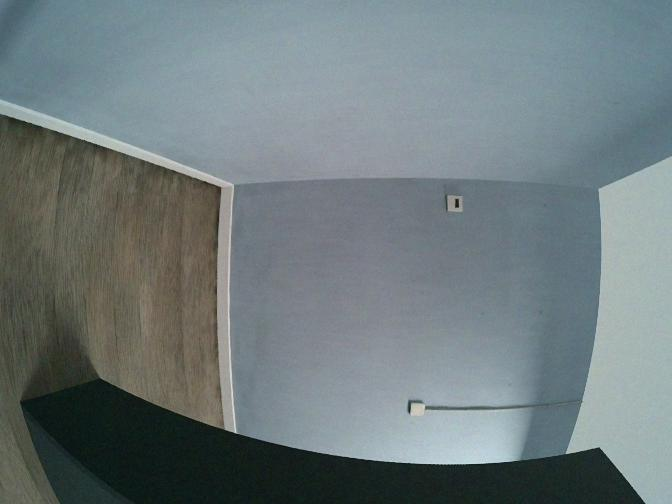

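move(base={"translate_m": 1.34}, pace="max")

move(base={"rotate_rad": -1.598}, joints={"head_pan_rad": -1.3, "head_tilt_rad": -0.8}, pace="max")

move(base={"translate_m": 0.8}, pace="max", cameras=["head_camera", "nav_camera"])

Scene clock: 465.73 s.
move: done
base_odometry: x=+1.187 y=+2.514 heading=+0.241
turned_by_wheels: +0.000
turned_by_imu: +0.001
base_tilt: forward=-0.4 right=-1.2
lidar_m: 0.49 0.51 0.53 0.51 0.53 0.73 2.01 0.73 0.73 1.94 0.70 0.51
head_depth_mm: 399 417 438 461 486 516 546 / 398 416 436 460 485 514 545 / 397 416 436 459 485 513 545 / 397 414 436 459 485 512 543 / 396 415 434 458 483 510 543 / 395 413 433 455 482 510 541 / 395 412 433 455 480 508 539
base_status: done
joint_positions: lift_m=+0.290 arm_m=+0.001 wrist_yaw_rad=+2.997 wrist_pitch_rad=-0.419 wrist_roll_rad=+0.000 gripper_m=+0.050 head_pan_rad=+0.000 head_tilt_rad=-0.301
joint_status: not commanded
measured_speeds: all 0
motor_effort: left_wheel=-1.1(9.7) right_wheel=+9.3(17.1) lift_m=+26.8(28.8) arm_m=-10.5(13.6) wrist_yaw_rad=+1.2(3.3) wrist_pitch_rad=+2.9(3.2) wrist_roll_rad=-0.2(0.3) gripper_m=+0.3(0.9) head_pan_rad=-2.4(3.7) head_tilt_rad=+0.1(3.6)
hand_pose: x=+0.0110 y=+0.0765 z=+0.3025 quat_wxyz=(+0.197, +0.700, +0.097, +0.680) (m; base frame)
wrist_depth_mm: 473 137 495 510 524 543 542 / 520 148 537 558 565 589 561 / 554 162 582 606 629 630 548 / 602 179 188 - 670 672 538 / 609 575 199 577 602 597 543 / 524 519 127 510 126 505 504 / 454 273 268 279 436 441 438
pictures: none

Scene clock: 467.87 s.
move: done
base_odometry: x=+1.187 y=+2.514 heading=-1.356
turned_by_wheels: -1.598
turned_by_imu: -1.567
base_tilt: forward=-0.3 right=-1.1
lidar_m: 1.98 0.71 0.51 0.49 0.51 0.53 0.51 0.53 0.72 1.94 0.72 0.72
head_depth_mm: 2641 2928 2458 1895 1561 1315 1144 / 2687 2980 2445 1891 1550 1317 1143 / 2711 2998 2411 1868 1539 1308 1134 / 2791 3077 2369 1869 1524 1290 1128 / 2775 3073 2365 1842 1515 1296 1122 / 2786 2903 1184 1272 1401 1286 1112 / 788 846 912 993 1095 1241 1108
base_status: done
joint_positions: lift_m=+0.290 arm_m=+0.001 wrist_yaw_rad=+2.997 wrist_pitch_rad=-0.419 wrist_roll_rad=+0.000 gripper_m=+0.050 head_pan_rad=-1.306 head_tilt_rad=-0.804
joint_status: all done
measured_speeds: all 0
motor_effort: left_wheel=+4.9(15.0) right_wheel=-7.4(15.5) lift_m=+26.1(27.3) arm_m=-12.5(13.4) wrist_yaw_rad=+1.7(3.0) wrist_pitch_rad=+2.9(3.0) wrist_roll_rad=+0.2(0.4) gripper_m=+0.1(1.0) head_pan_rad=+3.4(4.9) head_tilt_rad=+2.0(8.3)
hand_pose: x=+0.0110 y=+0.0765 z=+0.3025 quat_wxyz=(+0.197, +0.700, +0.097, +0.680) (m; base frame)
wrist_depth_mm: 457 137 482 495 509 525 537 / 503 148 521 538 542 - - / 535 161 170 - - - - / - 178 188 - - 685 673 / 591 573 199 577 599 593 579 / 518 519 127 511 125 498 502 / 451 274 268 279 432 441 438
pictures: none

Scene clock: 471.87 s.
move: done
base_odometry: x=+1.357 y=+1.732 heading=-1.356
turned_by_wheels: +0.000
turned_by_imu: +0.001
base_tilt: forward=-0.4 right=-1.3
lidar_m: 1.99 0.72 0.52 0.50 0.52 0.70 1.30 1.35 0.57 0.95 0.84 0.78
head_depth_mm: 760 812 579 1082 921 936 1108 / 781 808 572 1094 914 1212 1126 / 803 793 591 1112 912 1223 1130 / 826 740 608 1102 913 1228 1127 / 846 774 605 1092 945 1222 1127 / 870 765 622 1080 961 1237 1116 / 873 751 986 1050 1147 1252 1115
base_status: done
joint_positions: lift_m=+0.290 arm_m=+0.001 wrist_yaw_rad=+2.997 wrist_pitch_rad=-0.419 wrist_roll_rad=+0.000 gripper_m=+0.050 head_pan_rad=-1.300 head_tilt_rad=-0.800
joint_status: not commanded
measured_speeds: all 0
motor_effort: left_wheel=+1.7(15.2) right_wheel=+5.0(10.6) lift_m=+25.1(26.8) arm_m=-10.7(13.0) wrist_yaw_rad=+1.3(2.9) wrist_pitch_rad=+3.0(3.1) wrist_roll_rad=+0.1(0.3) gripper_m=+0.2(0.7) head_pan_rad=+3.4(4.1) head_tilt_rad=+2.8(3.3)
hand_pose: x=+0.0110 y=+0.0765 z=+0.3025 quat_wxyz=(+0.197, +0.700, +0.097, +0.680) (m; base frame)
wrist_depth_mm: 462 137 494 502 517 524 537 / 507 148 519 535 - - - / 544 161 170 - - - - / - 178 188 - 665 674 684 / 595 571 199 581 591 592 586 / 516 522 127 507 125 509 502 / 455 274 268 278 431 439 438
pictures: head_camera (sideways), nav_camera (sideways)
camera_calibration:
head_camera: T_world_to_cam=[[-0.226237, 0.641799, -0.732742, 0.969933], [0.963265, 0.259154, -0.0704233, 0.08535], [0.144695, -0.721757, -0.676853, 0.835487], [0, 0, 0, 1]] pos_world=[0.0163295, -0.0416022, 1.28222]
nav_camera: T_world_to_cam=[[0.203329, -0.668426, 0.715447, -0.888756], [-0.958217, -0.285996, 0.00512432, 0.0493253], [0.201189, -0.686595, -0.698649, 0.861175], [0, 0, 0, 1]] pos_world=[0.0547147, 0.0113179, 1.23726]

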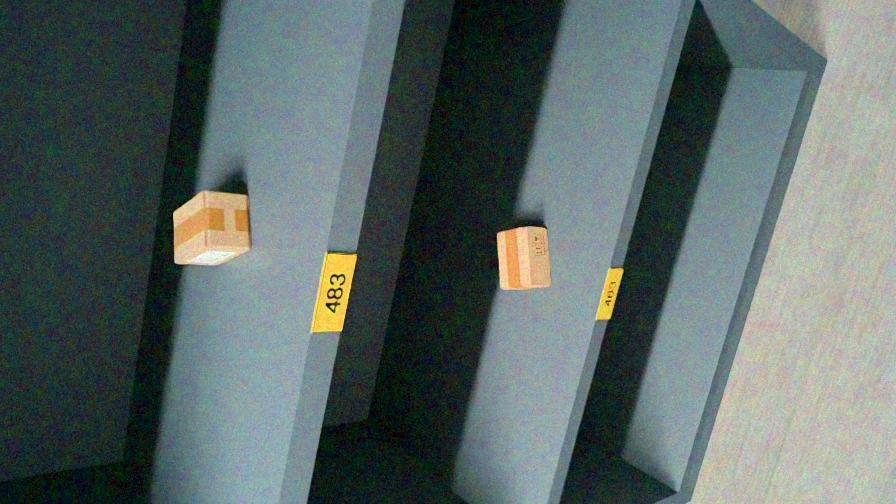

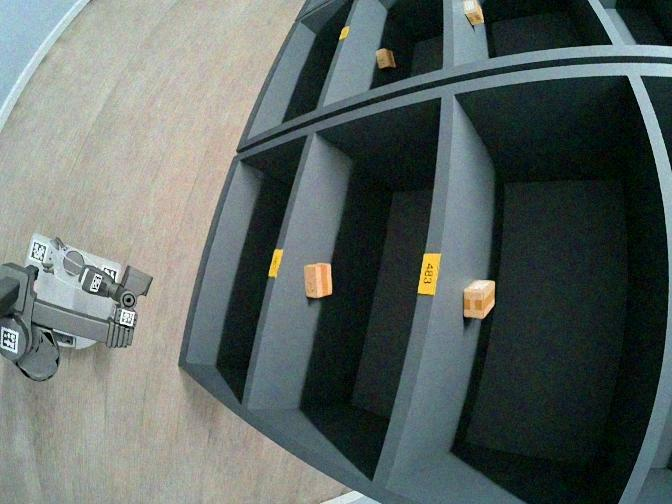

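move(base={"translate_m": 0.93}, pace="max", cameras=["head_camera"])

move(base={"translate_m": 0.93}, pace="max", cameras=["head_camera"])

Scene clock: 481.53 s.
move: done
base_odometry: x=+1.555 y=+0.823 heading=-1.356
turned_by_wheels: +0.000
turned_by_imu: +0.001
base_tilt: forward=-0.2 right=-1.2
lidar_m: 2.01 0.72 0.53 0.51 0.52 0.71 1.94 1.27 0.55 0.91 0.85 0.78
head_depth_mm: 755 808 578 1071 921 884 1092 / 774 807 572 1087 914 1193 1123 / 797 799 587 1116 909 1205 1133 / 818 787 584 1100 924 1226 1129 / 841 774 603 1091 942 1219 1124 / 865 763 623 1087 960 1230 1120 / 882 753 992 1053 1172 1245 1115
base_status: done
joint_positions: lift_m=+0.290 arm_m=+0.001 wrist_yaw_rad=+2.998 wrist_pitch_rad=-0.419 wrist_roll_rad=+0.000 gripper_m=+0.050 head_pan_rad=-1.300 head_tilt_rad=-0.800
joint_status: not commanded
measured_speeds: all 0
motor_effort: left_wheel=+3.8(11.3) right_wheel=+3.8(14.0) lift_m=+23.7(24.8) arm_m=-6.6(9.1) wrist_yaw_rad=+1.5(3.3) wrist_pitch_rad=+2.9(3.1) wrist_roll_rad=-0.1(0.4) gripper_m=+0.3(1.0) head_pan_rad=+2.3(3.7) head_tilt_rad=+0.6(1.9)
hand_pose: x=+0.0110 y=+0.0765 z=+0.3025 quat_wxyz=(+0.197, +0.700, +0.097, +0.680) (m; base frame)
wrist_depth_mm: 468 137 492 509 528 532 540 / 511 147 526 538 - - - / 545 161 169 - - - - / - 179 189 - 664 682 684 / 607 574 199 581 595 601 594 / 523 524 127 507 126 504 503 / 455 274 268 279 435 439 439
pictures: head_camera (sideways)
camera_calibration:
head_camera: T_world_to_cam=[[-0.226237, 0.641799, -0.732742, 0.969933], [0.963265, 0.259154, -0.0704233, 0.08535], [0.144695, -0.721757, -0.676853, 0.835487], [0, 0, 0, 1]] pos_world=[0.0163295, -0.0416022, 1.28222]

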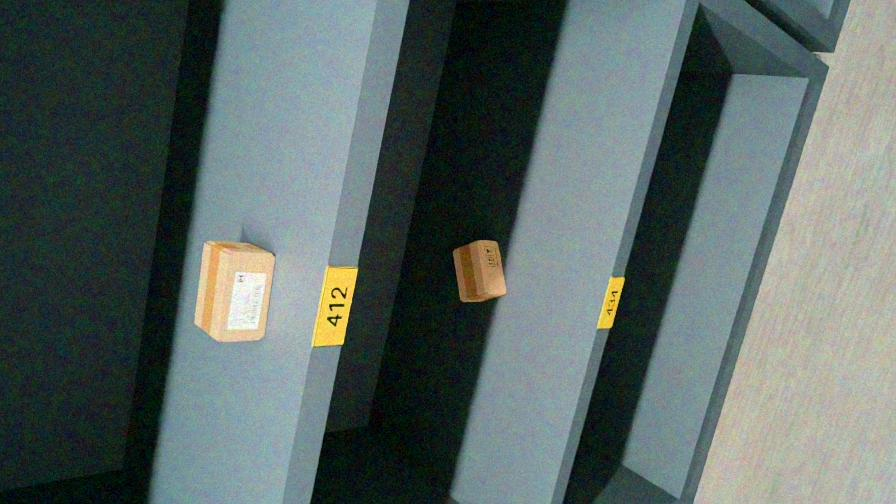

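Scene clock: 486.00 s.
move: done
base_odometry: x=+1.753 y=-0.085 heading=-1.356
turned_by_wheels: +0.000
turned_by_imu: +0.001
base_tilt: forward=-0.3 right=-1.2
lidar_m: 1.59 0.73 0.53 0.51 0.53 0.72 1.97 1.26 0.54 0.85 0.87 0.79
head_depth_mm: 753 803 579 1069 919 863 1087 / 769 807 573 1089 914 1190 1119 / 793 796 568 1109 910 1204 1132 / 815 699 583 1105 906 1229 1130 / 837 775 603 1091 916 1216 1117 / 860 760 621 1085 940 1230 1118 / 881 750 620 1067 1185 1244 1116
base_status: done
joint_positions: lift_m=+0.290 arm_m=+0.001 wrist_yaw_rad=+2.998 wrist_pitch_rad=-0.419 wrist_roll_rad=+0.000 gripper_m=+0.050 head_pan_rad=-1.300 head_tilt_rad=-0.800
joint_status: not commanded
measured_speeds: all 0
motor_effort: left_wheel=+5.5(11.8) right_wheel=+2.1(14.2) lift_m=+25.7(26.1) arm_m=-4.2(7.1) wrist_yaw_rad=+1.8(3.0) wrist_pitch_rad=+3.0(3.1) wrist_roll_rad=+0.1(0.3) gripper_m=+0.8(1.1) head_pan_rad=+2.5(3.4) head_tilt_rad=-0.2(1.5)
hand_pose: x=+0.0110 y=+0.0765 z=+0.3025 quat_wxyz=(+0.197, +0.700, +0.097, +0.680) (m; base frame)
wrist_depth_mm: 474 137 501 513 528 537 540 / 515 148 531 541 - - - / - 162 170 - - - - / - 179 189 - 669 694 678 / 615 574 199 577 595 589 587 / 520 522 127 505 126 506 504 / 456 275 266 276 431 442 442
pictures: head_camera (sideways)
camera_calibration:
head_camera: T_world_to_cam=[[-0.226237, 0.641799, -0.732742, 0.969933], [0.963265, 0.259154, -0.0704233, 0.08535], [0.144695, -0.721757, -0.676853, 0.835487], [0, 0, 0, 1]] pos_world=[0.0163295, -0.0416022, 1.28222]

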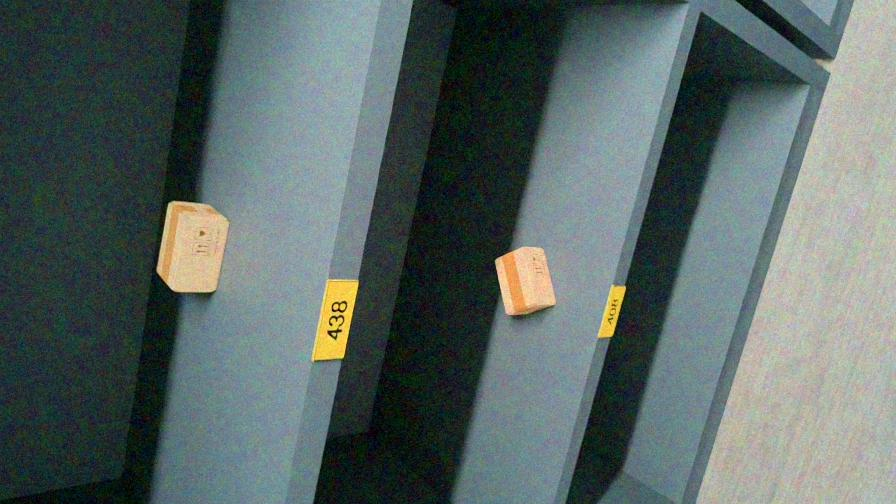

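move(base={"translate_m": -0.858}, joints={"head_pan_rad": -1.2}, pace="max")

move(joints={"lift_m": 0.62, "wrist_pitch_rad": -0.4}, pace="max")

move(joints={"wrist_yaw_rad": 0.541, "wrist_pitch_rad": -0.37, "gripper_m": 0.175}, cameras=["head_camera", "wrist_camera"])

Scene clock: 528.17 s.
move: done
base_odometry: x=+1.570 y=+0.753 heading=-1.356
turned_by_wheels: +0.000
turned_by_imu: +0.000
base_tilt: forward=-0.4 right=-1.2
lidar_m: 2.01 0.73 0.53 0.51 0.52 0.71 1.95 1.34 0.59 0.95 0.75 0.73
head_depth_mm: 760 808 578 1066 920 1171 1104 / 785 809 572 1094 917 1181 1116 / 813 795 590 1105 907 1232 1128 / 847 786 610 1100 925 1222 1131 / 881 776 631 1092 951 1240 1127 / 807 764 927 1046 1169 1255 1113 / 692 710 792 911 1077 1256 1117
base_status: done
joint_positions: lift_m=+0.290 arm_m=+0.001 wrist_yaw_rad=+2.998 wrist_pitch_rad=-0.419 wrist_roll_rad=+0.000 gripper_m=+0.050 head_pan_rad=-1.198 head_tilt_rad=-0.800
joint_status: all done
measured_speeds: all 0
motor_effort: left_wheel=-3.2(13.9) right_wheel=-3.4(15.5) lift_m=+28.9(28.9) arm_m=-1.3(3.3) wrist_yaw_rad=+2.8(2.8) wrist_pitch_rad=+2.9(3.1) wrist_roll_rad=-0.1(0.3) gripper_m=+0.4(0.9) head_pan_rad=-1.7(4.3) head_tilt_rad=-2.0(2.3)
hand_pose: x=+0.0110 y=+0.0765 z=+0.3025 quat_wxyz=(+0.197, +0.700, +0.097, +0.680) (m; base frame)
wrist_depth_mm: 471 137 499 510 523 531 539 / 512 148 530 541 - - - / 540 162 170 - - - - / - 179 188 - 675 682 684 / 609 572 199 578 598 591 582 / 518 520 127 510 126 508 503 / 454 272 268 279 435 439 443
pictures: none

Scene clock: 531.17 s.
move: done
base_odometry: x=+1.570 y=+0.753 heading=-1.356
turned_by_wheels: +0.000
turned_by_imu: +0.000
base_tilt: forward=-0.4 right=-1.3
lidar_m: 2.01 0.73 0.53 0.51 0.53 0.71 1.95 1.34 0.59 0.95 0.75 0.73
head_depth_mm: 757 804 576 1060 921 1162 1098 / 788 808 572 1085 914 1192 1118 / 814 799 587 1111 910 1230 1124 / 845 785 611 1102 929 1225 1111 / 881 773 629 1092 947 1238 1123 / 814 761 927 1044 1172 1255 1125 / 692 712 796 906 1079 1252 1110
base_status: not commanded
joint_positions: lift_m=+0.620 arm_m=+0.001 wrist_yaw_rad=+2.998 wrist_pitch_rad=-0.418 wrist_roll_rad=+0.000 gripper_m=+0.050 head_pan_rad=-1.200 head_tilt_rad=-0.800
joint_status: all done
measured_speeds: all 0
motor_effort: left_wheel=-2.8(3.7) right_wheel=-3.6(4.7) lift_m=+28.4(34.3) arm_m=+0.2(1.3) wrist_yaw_rad=+0.7(3.1) wrist_pitch_rad=+3.0(4.7) wrist_roll_rad=+0.0(0.3) gripper_m=+0.5(1.0) head_pan_rad=-3.1(4.0) head_tilt_rad=-2.8(2.8)
hand_pose: x=+0.0110 y=+0.0765 z=+0.6326 quat_wxyz=(+0.197, +0.700, +0.097, +0.680) (m; base frame)
wrist_depth_mm: 473 137 493 507 522 533 543 / 512 148 526 540 - - - / 542 161 170 - - - - / - 178 188 - - - - / - - 197 - 148 - - / - - 127 819 124 876 874 / 787 99 283 792 767 789 779
pictures: none

Scene clock: 533.40 s.
move: done
base_odometry: x=+1.570 y=+0.753 heading=-1.356
turned_by_wheels: +0.000
turned_by_imu: +0.000
base_tilt: forward=-0.2 right=-1.3
lidar_m: 2.01 0.73 0.53 0.51 0.53 0.72 1.95 1.34 0.59 0.95 0.75 0.73
head_depth_mm: 758 808 579 1061 920 1163 1103 / 784 809 572 1093 913 1185 1116 / 812 797 586 1108 905 1197 471 / 847 787 609 1100 927 1225 1066 / 879 775 630 1094 948 1217 1121 / 813 761 924 1047 1172 1251 1114 / 692 709 795 906 1078 1250 1116
base_status: not commanded
joint_positions: lift_m=+0.620 arm_m=+0.001 wrist_yaw_rad=+0.544 wrist_pitch_rad=-0.391 wrist_roll_rad=+0.000 gripper_m=+0.175 head_pan_rad=-1.200 head_tilt_rad=-0.800
joint_status: all done
measured_speeds: all 0
motor_effort: left_wheel=-3.0(3.7) right_wheel=-3.6(4.4) lift_m=+23.3(27.6) arm_m=+2.5(2.5) wrist_yaw_rad=-3.4(7.7) wrist_pitch_rad=+3.4(6.1) wrist_roll_rad=+0.3(0.4) gripper_m=+0.9(84.0) head_pan_rad=-3.2(3.7) head_tilt_rad=-2.6(3.6)
hand_pose: x=+0.0964 y=-0.3405 z=+0.6389 quat_wxyz=(+0.705, +0.319, -0.631, +0.054) (m; base frame)
wrist_depth_mm: - 483 - - - - - / - 504 - - - - - / - 568 493 485 475 471 502 / - - 451 418 398 392 390 / - 150 - - 352 326 324 / 117 140 825 - - 135 273 / 764 791 777 - - - 106
pictures: head_camera (sideways), wrist_camera
camera_calibration:
head_camera: T_world_to_cam=[[-0.289097, 0.616047, -0.732741, 0.970303], [0.932627, 0.353904, -0.0704183, 0.0855334], [0.215939, -0.703732, -0.676855, 0.835067], [0, 0, 0, 1]] pos_world=[0.0204176, -0.0403598, 1.28222]
wrist_camera: T_world_to_cam=[[-0.835288, -0.54927, -0.0244226, -0.0842336], [-0.28974, 0.477496, -0.829487, 0.752971], [0.467274, -0.685784, -0.557992, 0.244128], [0, 0, 0, 1]] pos_world=[0.0337319, -0.238389, 0.758744]

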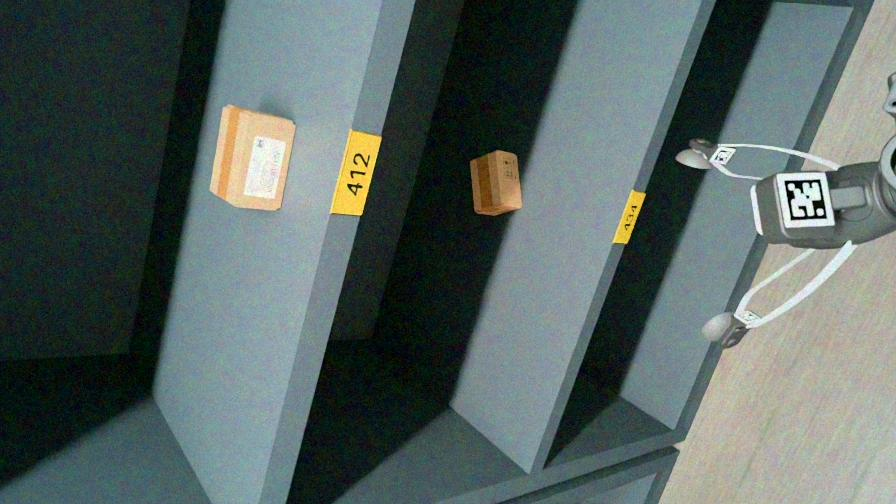

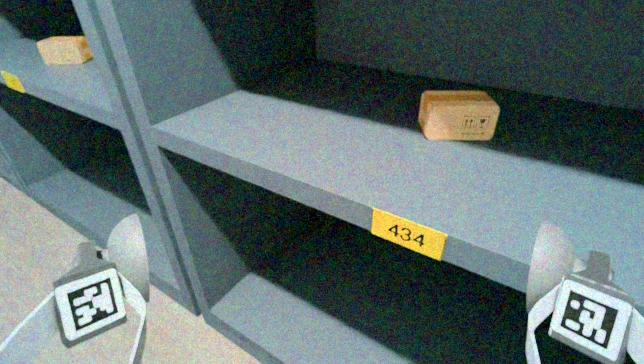

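move(base={"translate_m": 0.022}, joints={"arm_m": 0.31, "lift_m": 0.547, "wrist_yaw_rad": 0.46}, contact_limits={"arm_m": 30}, cameras=["wrist_camera"])

Scene clock: 573.00 s.
move: done
base_odometry: x=+1.575 y=+0.732 heading=-1.356
turned_by_wheels: +0.000
turned_by_imu: +0.000
base_tilt: forward=-0.3 right=-1.1
lidar_m: 2.01 0.72 0.53 0.51 0.53 0.71 1.95 1.36 0.60 0.95 0.72 0.71
head_depth_mm: 756 807 578 1063 660 561 467 / 783 806 571 1086 729 1187 1118 / 811 795 588 1111 881 1209 1132 / 844 785 609 1100 928 1219 1125 / 870 772 629 1090 949 1238 1123 / 778 760 888 1022 1121 1253 1117 / 662 689 760 875 1055 1276 1116
base_status: done
joint_positions: lift_m=+0.547 arm_m=+0.310 wrist_yaw_rad=+0.463 wrist_pitch_rad=-0.390 wrist_roll_rad=+0.000 gripper_m=+0.175 head_pan_rad=-1.200 head_tilt_rad=-0.800
joint_status: all done
measured_speeds: all 0
motor_effort: left_wheel=+4.2(8.8) right_wheel=+6.1(10.0) lift_m=+24.1(27.8) arm_m=+13.2(15.1) wrist_yaw_rad=-2.7(6.6) wrist_pitch_rad=+3.2(3.4) wrist_roll_rad=-0.1(0.3) gripper_m=+0.6(1.1) head_pan_rad=-2.8(3.7) head_tilt_rad=-3.9(4.9)
contact_limits: arm_m 30 (drawing in: default 31, maximum 55; extending or still: default 40, maximum 69)
hand_pose: x=+0.0803 y=-0.6589 z=+0.5661 quat_wxyz=(+0.707, +0.293, -0.643, +0.026) (m; base frame)
wrist_depth_mm: 401 473 - - - - - / 415 460 456 440 - - - / 356 352 349 231 340 336 316 / 275 274 260 198 210 266 262 / 225 214 221 212 216 217 216 / 117 142 187 186 185 179 183 / 155 159 163 166 161 156 109
pictures: wrist_camera
camera_calibration:
wrist_camera: T_world_to_cam=[[-0.87706, -0.47976, -0.0244247, -0.22526], [-0.249691, 0.498722, -0.830019, 0.851043], [0.410391, -0.721878, -0.5572, -0.026986], [0, 0, 0, 1]] pos_world=[0.0260054, -0.551985, 0.685843]

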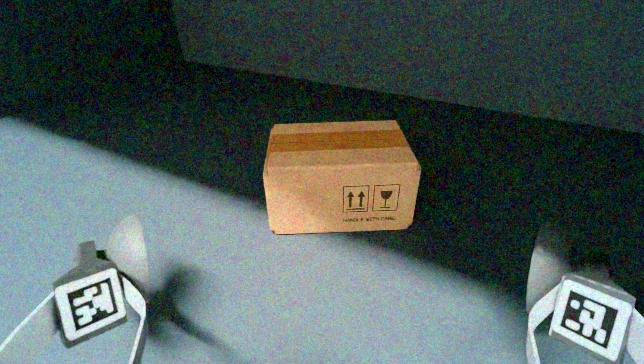

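move(base={"translate_m": 0.028}, joints={"arm_m": 0.369}, contact_limits={"arm_m": 30})

move(joints={"gripper_m": 0.055}, cameras=["wrist_camera"])

Scene clock: 598.77 s.
move: done
base_odometry: x=+1.581 y=+0.704 heading=-1.356
turned_by_wheels: +0.000
turned_by_imu: +0.000
base_tilt: forward=-0.3 right=-1.3
lidar_m: 2.02 0.73 0.53 0.51 0.53 0.71 1.95 1.36 0.61 0.95 0.69 0.71
head_depth_mm: 759 807 574 1062 667 566 466 / 782 806 569 1085 772 1187 1118 / 813 794 587 1113 885 1211 1133 / 845 782 607 1099 928 1221 1130 / 856 772 628 1095 948 1231 1125 / 732 739 834 995 1062 1241 1117 / 625 662 722 844 1055 1253 1113
base_status: done
joint_positions: lift_m=+0.547 arm_m=+0.369 wrist_yaw_rad=+0.463 wrist_pitch_rad=-0.390 wrist_roll_rad=+0.000 gripper_m=+0.175 head_pan_rad=-1.200 head_tilt_rad=-0.800
joint_status: all done
measured_speeds: all 0
motor_effort: left_wheel=+4.5(9.0) right_wheel=+3.9(10.1) lift_m=+24.8(25.5) arm_m=+12.6(14.8) wrist_yaw_rad=-3.1(4.3) wrist_pitch_rad=+3.1(3.3) wrist_roll_rad=+0.2(0.3) gripper_m=+1.0(1.0) head_pan_rad=-2.3(3.0) head_tilt_rad=-5.0(5.7)
contact_limits: arm_m 30 (drawing in: default 31, maximum 55; extending or still: default 40, maximum 69)
hand_pose: x=+0.0803 y=-0.7179 z=+0.5661 quat_wxyz=(+0.707, +0.293, -0.643, +0.026) (m; base frame)
wrist_depth_mm: 377 446 - - - - - / 391 455 440 - - - - / 356 351 348 346 322 317 - / 275 273 271 179 245 264 262 / 223 214 206 142 150 216 217 / 118 142 176 150 152 178 182 / 155 159 161 161 160 156 109
pictures: none

Scene clock: 600.50 s.
move: done
base_odometry: x=+1.581 y=+0.704 heading=-1.356
turned_by_wheels: +0.000
turned_by_imu: +0.000
base_tilt: forward=-0.3 right=-1.1
lidar_m: 2.02 0.73 0.53 0.51 0.52 0.72 1.95 1.36 0.62 0.95 0.69 0.71
head_depth_mm: 757 802 574 1062 668 565 466 / 787 805 568 1086 769 1187 1118 / 812 795 588 1109 905 1213 1139 / 845 784 609 1104 925 1226 1130 / 854 773 629 1089 945 1234 1122 / 733 737 835 992 1058 1235 1116 / 626 664 721 848 1052 1252 1113
base_status: not commanded
joint_positions: lift_m=+0.547 arm_m=+0.369 wrist_yaw_rad=+0.462 wrist_pitch_rad=-0.389 wrist_roll_rad=+0.000 gripper_m=+0.056 head_pan_rad=-1.200 head_tilt_rad=-0.800
joint_status: all done
measured_speeds: all 0
motor_effort: left_wheel=+4.5(5.2) right_wheel=+4.0(4.7) lift_m=+25.9(26.1) arm_m=+7.7(12.9) wrist_yaw_rad=-2.3(4.0) wrist_pitch_rad=+3.1(3.3) wrist_roll_rad=+0.0(0.3) gripper_m=-12.7(84.8) head_pan_rad=-1.9(2.7) head_tilt_rad=-5.4(6.1)
contact_limits: arm_m 30 (drawing in: default 31, maximum 55; extending or still: default 40, maximum 69)
hand_pose: x=+0.0800 y=-0.7181 z=+0.5661 quat_wxyz=(+0.707, +0.292, -0.644, +0.025) (m; base frame)
wrist_depth_mm: 379 443 - - - - - / 393 456 449 - - - - / 355 349 346 343 324 318 - / 275 272 270 179 254 263 264 / 224 222 149 142 146 216 215 / 189 188 140 149 145 184 182 / 168 - 160 161 160 152 163
pictures: wrist_camera
camera_calibration:
wrist_camera: T_world_to_cam=[[-0.877753, -0.47849, -0.0244239, -0.252908], [-0.248875, 0.498916, -0.830147, 0.880678], [0.409403, -0.722586, -0.557009, -0.0701466], [0, 0, 0, 1]] pos_world=[0.0259066, -0.611085, 0.685843]

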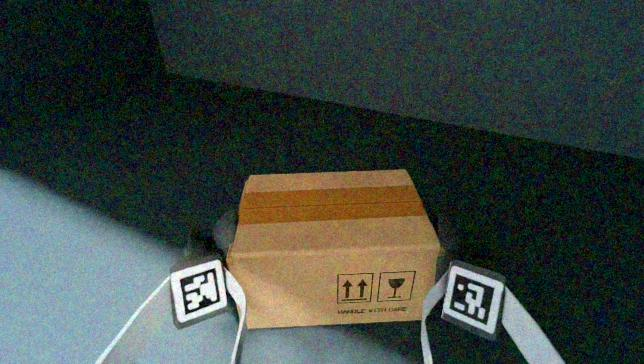

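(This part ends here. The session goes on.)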